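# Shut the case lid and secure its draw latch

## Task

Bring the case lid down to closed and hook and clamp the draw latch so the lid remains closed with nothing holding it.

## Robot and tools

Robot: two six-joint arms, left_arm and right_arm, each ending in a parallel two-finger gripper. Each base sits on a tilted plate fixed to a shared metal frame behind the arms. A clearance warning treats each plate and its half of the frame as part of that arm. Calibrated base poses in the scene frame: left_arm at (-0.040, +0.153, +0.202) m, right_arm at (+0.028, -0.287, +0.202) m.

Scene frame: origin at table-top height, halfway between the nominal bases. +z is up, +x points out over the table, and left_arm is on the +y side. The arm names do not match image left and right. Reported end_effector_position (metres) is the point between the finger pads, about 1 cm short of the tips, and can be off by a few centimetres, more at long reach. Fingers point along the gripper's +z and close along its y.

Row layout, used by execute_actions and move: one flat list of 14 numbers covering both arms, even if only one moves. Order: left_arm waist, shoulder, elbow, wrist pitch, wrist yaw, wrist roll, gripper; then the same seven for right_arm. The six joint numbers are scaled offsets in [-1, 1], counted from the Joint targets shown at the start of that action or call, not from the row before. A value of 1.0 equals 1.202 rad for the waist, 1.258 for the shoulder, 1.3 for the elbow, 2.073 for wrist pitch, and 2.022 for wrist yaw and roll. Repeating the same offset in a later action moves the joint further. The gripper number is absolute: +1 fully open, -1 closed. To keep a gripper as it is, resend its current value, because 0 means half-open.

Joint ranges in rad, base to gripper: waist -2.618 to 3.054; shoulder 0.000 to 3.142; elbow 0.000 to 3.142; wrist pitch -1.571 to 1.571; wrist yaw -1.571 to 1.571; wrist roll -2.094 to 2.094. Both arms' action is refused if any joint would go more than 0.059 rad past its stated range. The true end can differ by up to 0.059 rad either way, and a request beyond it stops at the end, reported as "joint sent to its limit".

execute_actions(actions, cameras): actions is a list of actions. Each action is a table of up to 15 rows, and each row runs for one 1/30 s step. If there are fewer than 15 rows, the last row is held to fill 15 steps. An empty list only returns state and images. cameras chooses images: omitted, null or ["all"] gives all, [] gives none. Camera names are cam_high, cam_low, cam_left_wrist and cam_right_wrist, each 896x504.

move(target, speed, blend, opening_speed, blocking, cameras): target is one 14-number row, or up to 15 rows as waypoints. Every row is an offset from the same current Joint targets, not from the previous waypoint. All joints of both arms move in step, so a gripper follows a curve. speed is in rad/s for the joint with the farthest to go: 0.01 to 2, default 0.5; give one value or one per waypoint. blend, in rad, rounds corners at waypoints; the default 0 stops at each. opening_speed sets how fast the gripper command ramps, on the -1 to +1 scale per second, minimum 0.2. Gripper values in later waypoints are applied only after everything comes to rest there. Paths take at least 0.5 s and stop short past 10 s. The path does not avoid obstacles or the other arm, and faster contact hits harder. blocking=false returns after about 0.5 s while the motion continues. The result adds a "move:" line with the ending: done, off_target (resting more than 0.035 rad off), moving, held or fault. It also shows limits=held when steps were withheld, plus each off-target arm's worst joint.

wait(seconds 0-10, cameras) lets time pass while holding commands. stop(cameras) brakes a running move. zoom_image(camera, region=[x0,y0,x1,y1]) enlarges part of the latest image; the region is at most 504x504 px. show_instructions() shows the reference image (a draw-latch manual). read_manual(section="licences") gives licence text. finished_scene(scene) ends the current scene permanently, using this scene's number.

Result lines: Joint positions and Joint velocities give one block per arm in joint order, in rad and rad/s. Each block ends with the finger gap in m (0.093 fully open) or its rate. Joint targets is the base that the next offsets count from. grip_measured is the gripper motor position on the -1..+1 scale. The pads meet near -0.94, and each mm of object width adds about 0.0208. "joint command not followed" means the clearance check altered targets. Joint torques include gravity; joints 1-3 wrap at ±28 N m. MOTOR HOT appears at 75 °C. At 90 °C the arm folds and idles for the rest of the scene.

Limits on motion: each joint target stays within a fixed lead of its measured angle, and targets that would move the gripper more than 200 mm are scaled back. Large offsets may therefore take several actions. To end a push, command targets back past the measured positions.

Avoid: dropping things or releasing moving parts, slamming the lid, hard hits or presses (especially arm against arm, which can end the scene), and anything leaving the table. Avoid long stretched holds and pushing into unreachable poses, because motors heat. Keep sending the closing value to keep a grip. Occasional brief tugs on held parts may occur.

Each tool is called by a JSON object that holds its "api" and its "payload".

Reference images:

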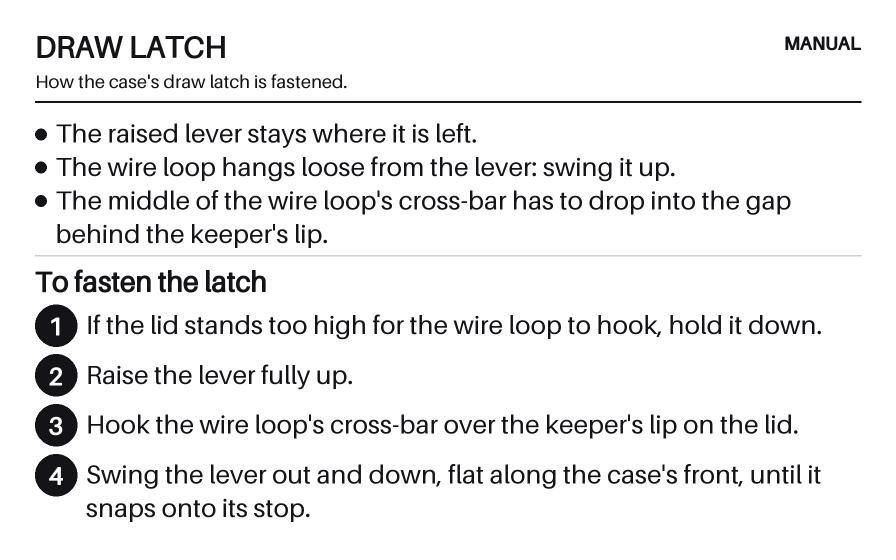

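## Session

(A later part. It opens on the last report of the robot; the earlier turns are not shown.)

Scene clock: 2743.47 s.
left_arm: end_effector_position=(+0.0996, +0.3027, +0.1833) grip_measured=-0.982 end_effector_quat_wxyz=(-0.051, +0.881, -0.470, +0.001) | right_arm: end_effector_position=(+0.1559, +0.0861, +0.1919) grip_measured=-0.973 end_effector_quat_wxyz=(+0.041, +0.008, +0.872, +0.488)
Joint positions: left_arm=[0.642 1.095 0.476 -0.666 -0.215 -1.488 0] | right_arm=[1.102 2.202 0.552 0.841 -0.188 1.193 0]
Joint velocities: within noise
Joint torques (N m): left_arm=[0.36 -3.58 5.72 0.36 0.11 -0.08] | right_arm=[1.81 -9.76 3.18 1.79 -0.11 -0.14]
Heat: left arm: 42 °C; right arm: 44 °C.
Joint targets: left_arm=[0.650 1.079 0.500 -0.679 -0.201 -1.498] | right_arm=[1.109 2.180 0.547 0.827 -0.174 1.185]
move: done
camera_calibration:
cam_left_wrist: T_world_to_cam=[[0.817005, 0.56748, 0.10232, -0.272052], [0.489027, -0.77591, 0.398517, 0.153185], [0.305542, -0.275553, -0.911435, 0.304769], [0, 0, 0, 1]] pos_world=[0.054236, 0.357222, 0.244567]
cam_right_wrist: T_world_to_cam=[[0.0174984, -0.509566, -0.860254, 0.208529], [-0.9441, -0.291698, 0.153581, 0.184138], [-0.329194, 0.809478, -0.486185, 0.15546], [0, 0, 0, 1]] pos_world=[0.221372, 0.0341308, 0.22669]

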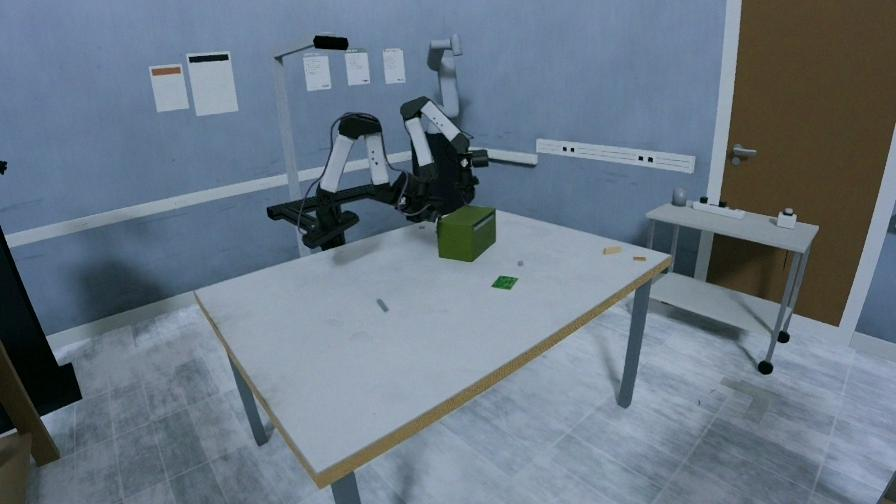

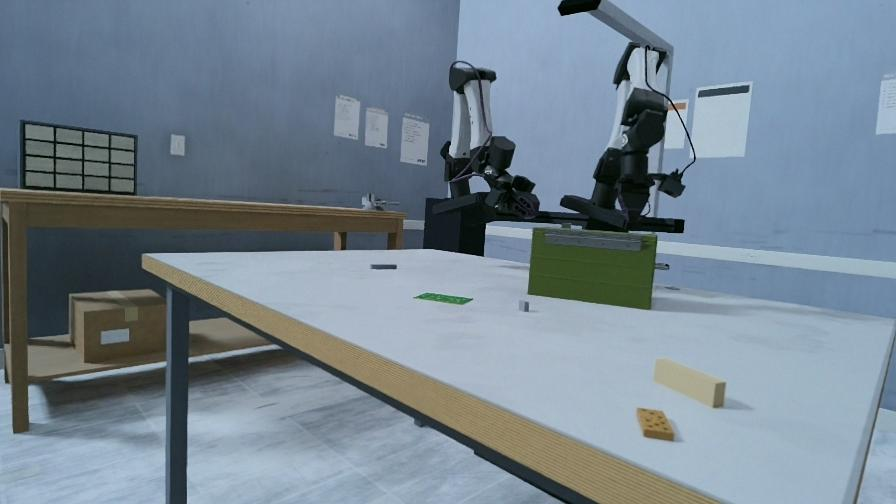

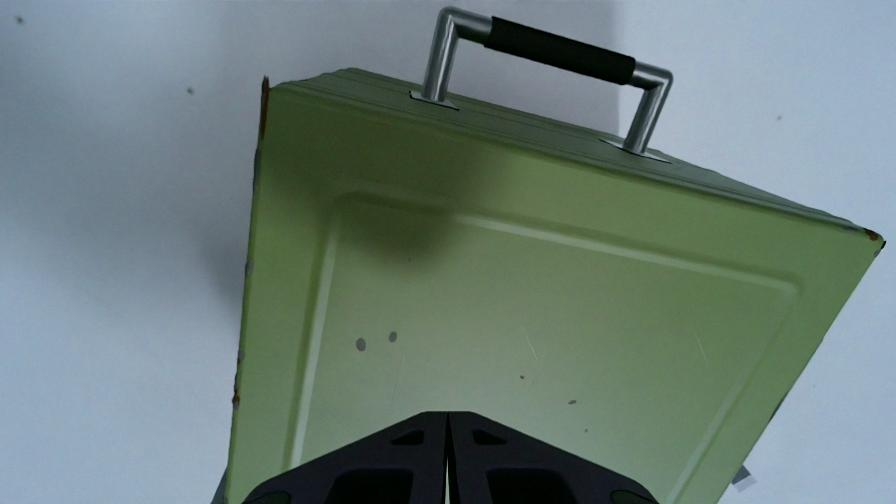

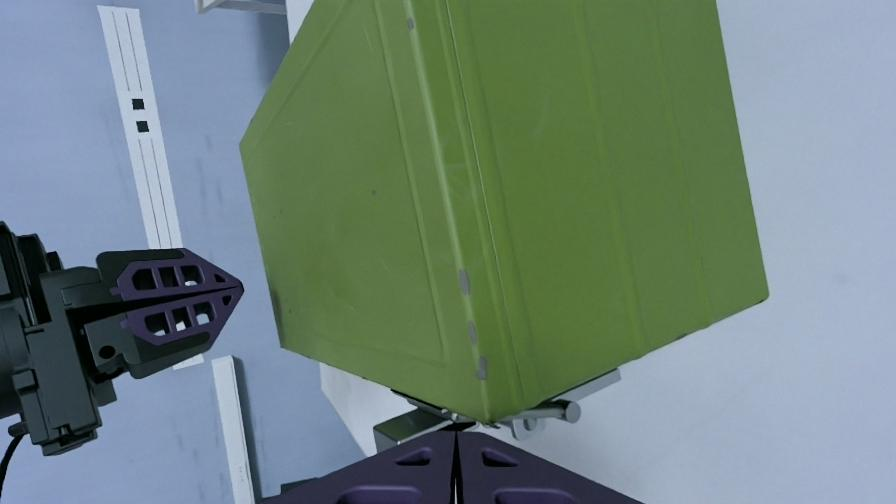

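{"api": "execute_actions", "payload": {"actions": []}}

Scene clock: 2782.13 s.
left_arm: end_effector_position=(+0.0996, +0.3027, +0.1833) grip_measured=-0.982 end_effector_quat_wxyz=(-0.051, +0.881, -0.470, +0.001) | right_arm: end_effector_position=(+0.1560, +0.0860, +0.1917) grip_measured=-0.973 end_effector_quat_wxyz=(+0.041, +0.008, +0.872, +0.488)
Joint positions: left_arm=[0.642 1.095 0.476 -0.666 -0.215 -1.488 0] | right_arm=[1.102 2.202 0.552 0.84 -0.188 1.193 0]
Joint velocities: within noise
Joint torques (N m): left_arm=[0.38 -3.6 5.76 0.35 0.1 -0.09] | right_arm=[1.84 -9.63 3.12 1.79 -0.06 -0.15]
Heat: left arm: 42 °C; right arm: 43 °C.
Joint targets: left_arm=[0.650 1.079 0.500 -0.679 -0.201 -1.498] | right_arm=[1.109 2.180 0.547 0.827 -0.174 1.185]
Tool commands: left_gripper/opening=-1.0 right_gripper/opening=-1.0
camera_calibration:
cam_left_wrist: T_world_to_cam=[[0.817005, 0.56748, 0.10232, -0.272052], [0.489027, -0.77591, 0.398517, 0.153185], [0.305542, -0.275553, -0.911435, 0.304769], [0, 0, 0, 1]] pos_world=[0.054236, 0.357222, 0.244567]
cam_right_wrist: T_world_to_cam=[[0.0172858, -0.510393, -0.859768, 0.208324], [-0.944255, -0.291075, 0.153809, 0.184113], [-0.32876, 0.809182, -0.486973, 0.155593], [0, 0, 0, 1]] pos_world=[0.221401, 0.0340142, 0.226561]

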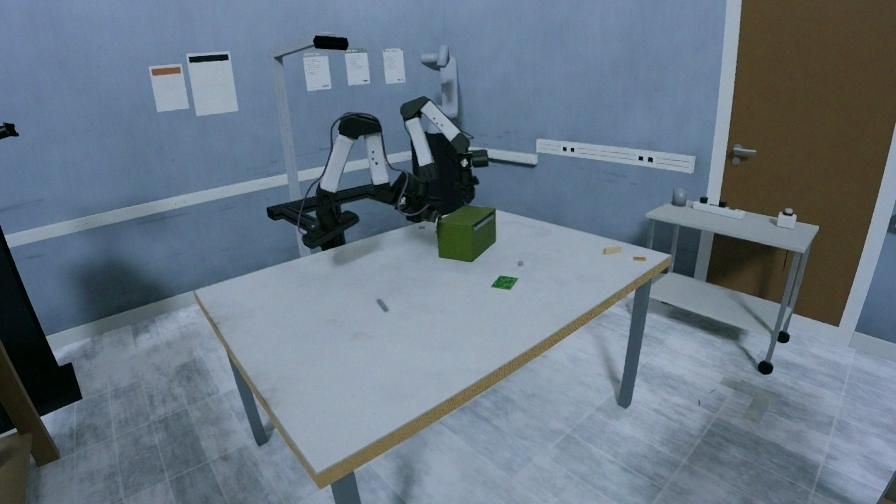

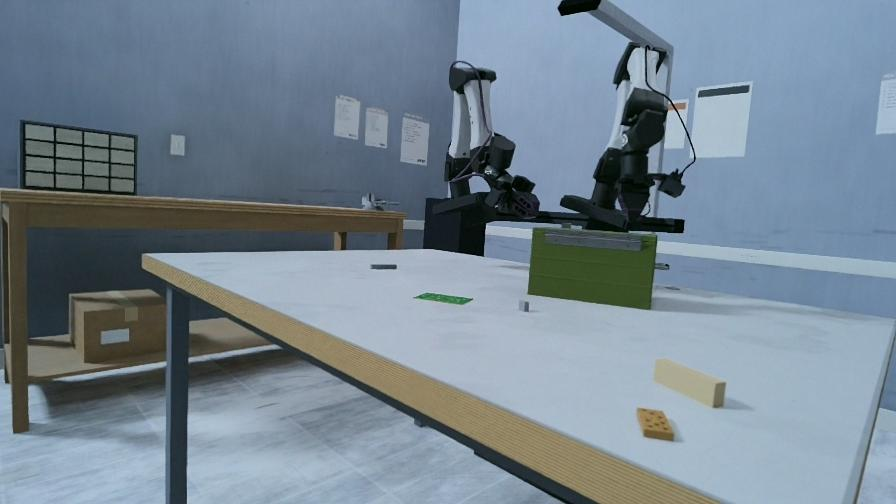

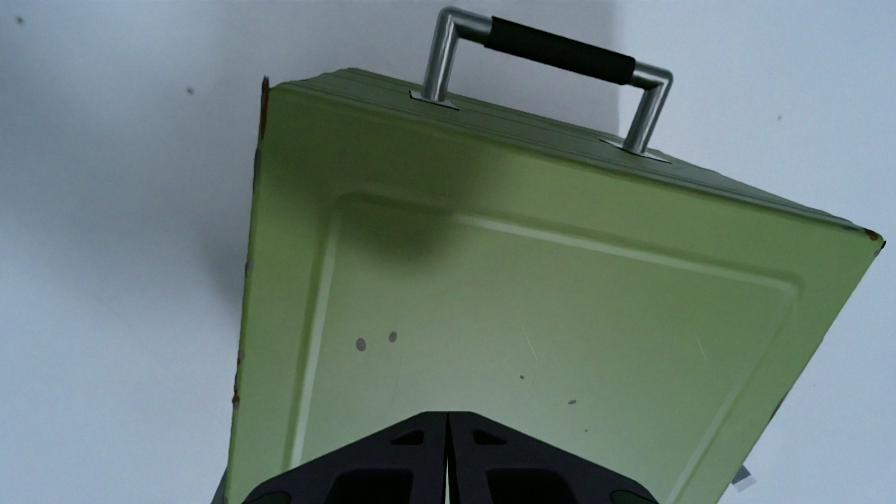

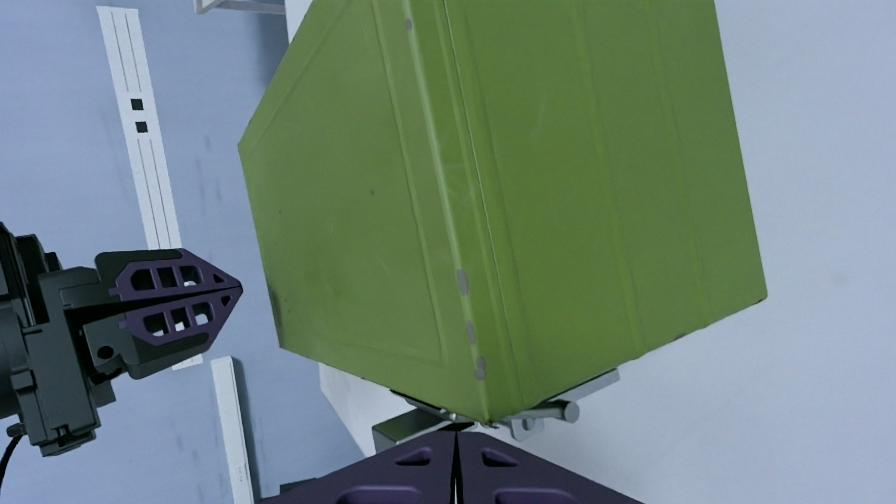

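{"api": "finished_scene", "payload": {"scene": 1}}

The scene is finished: the task was done.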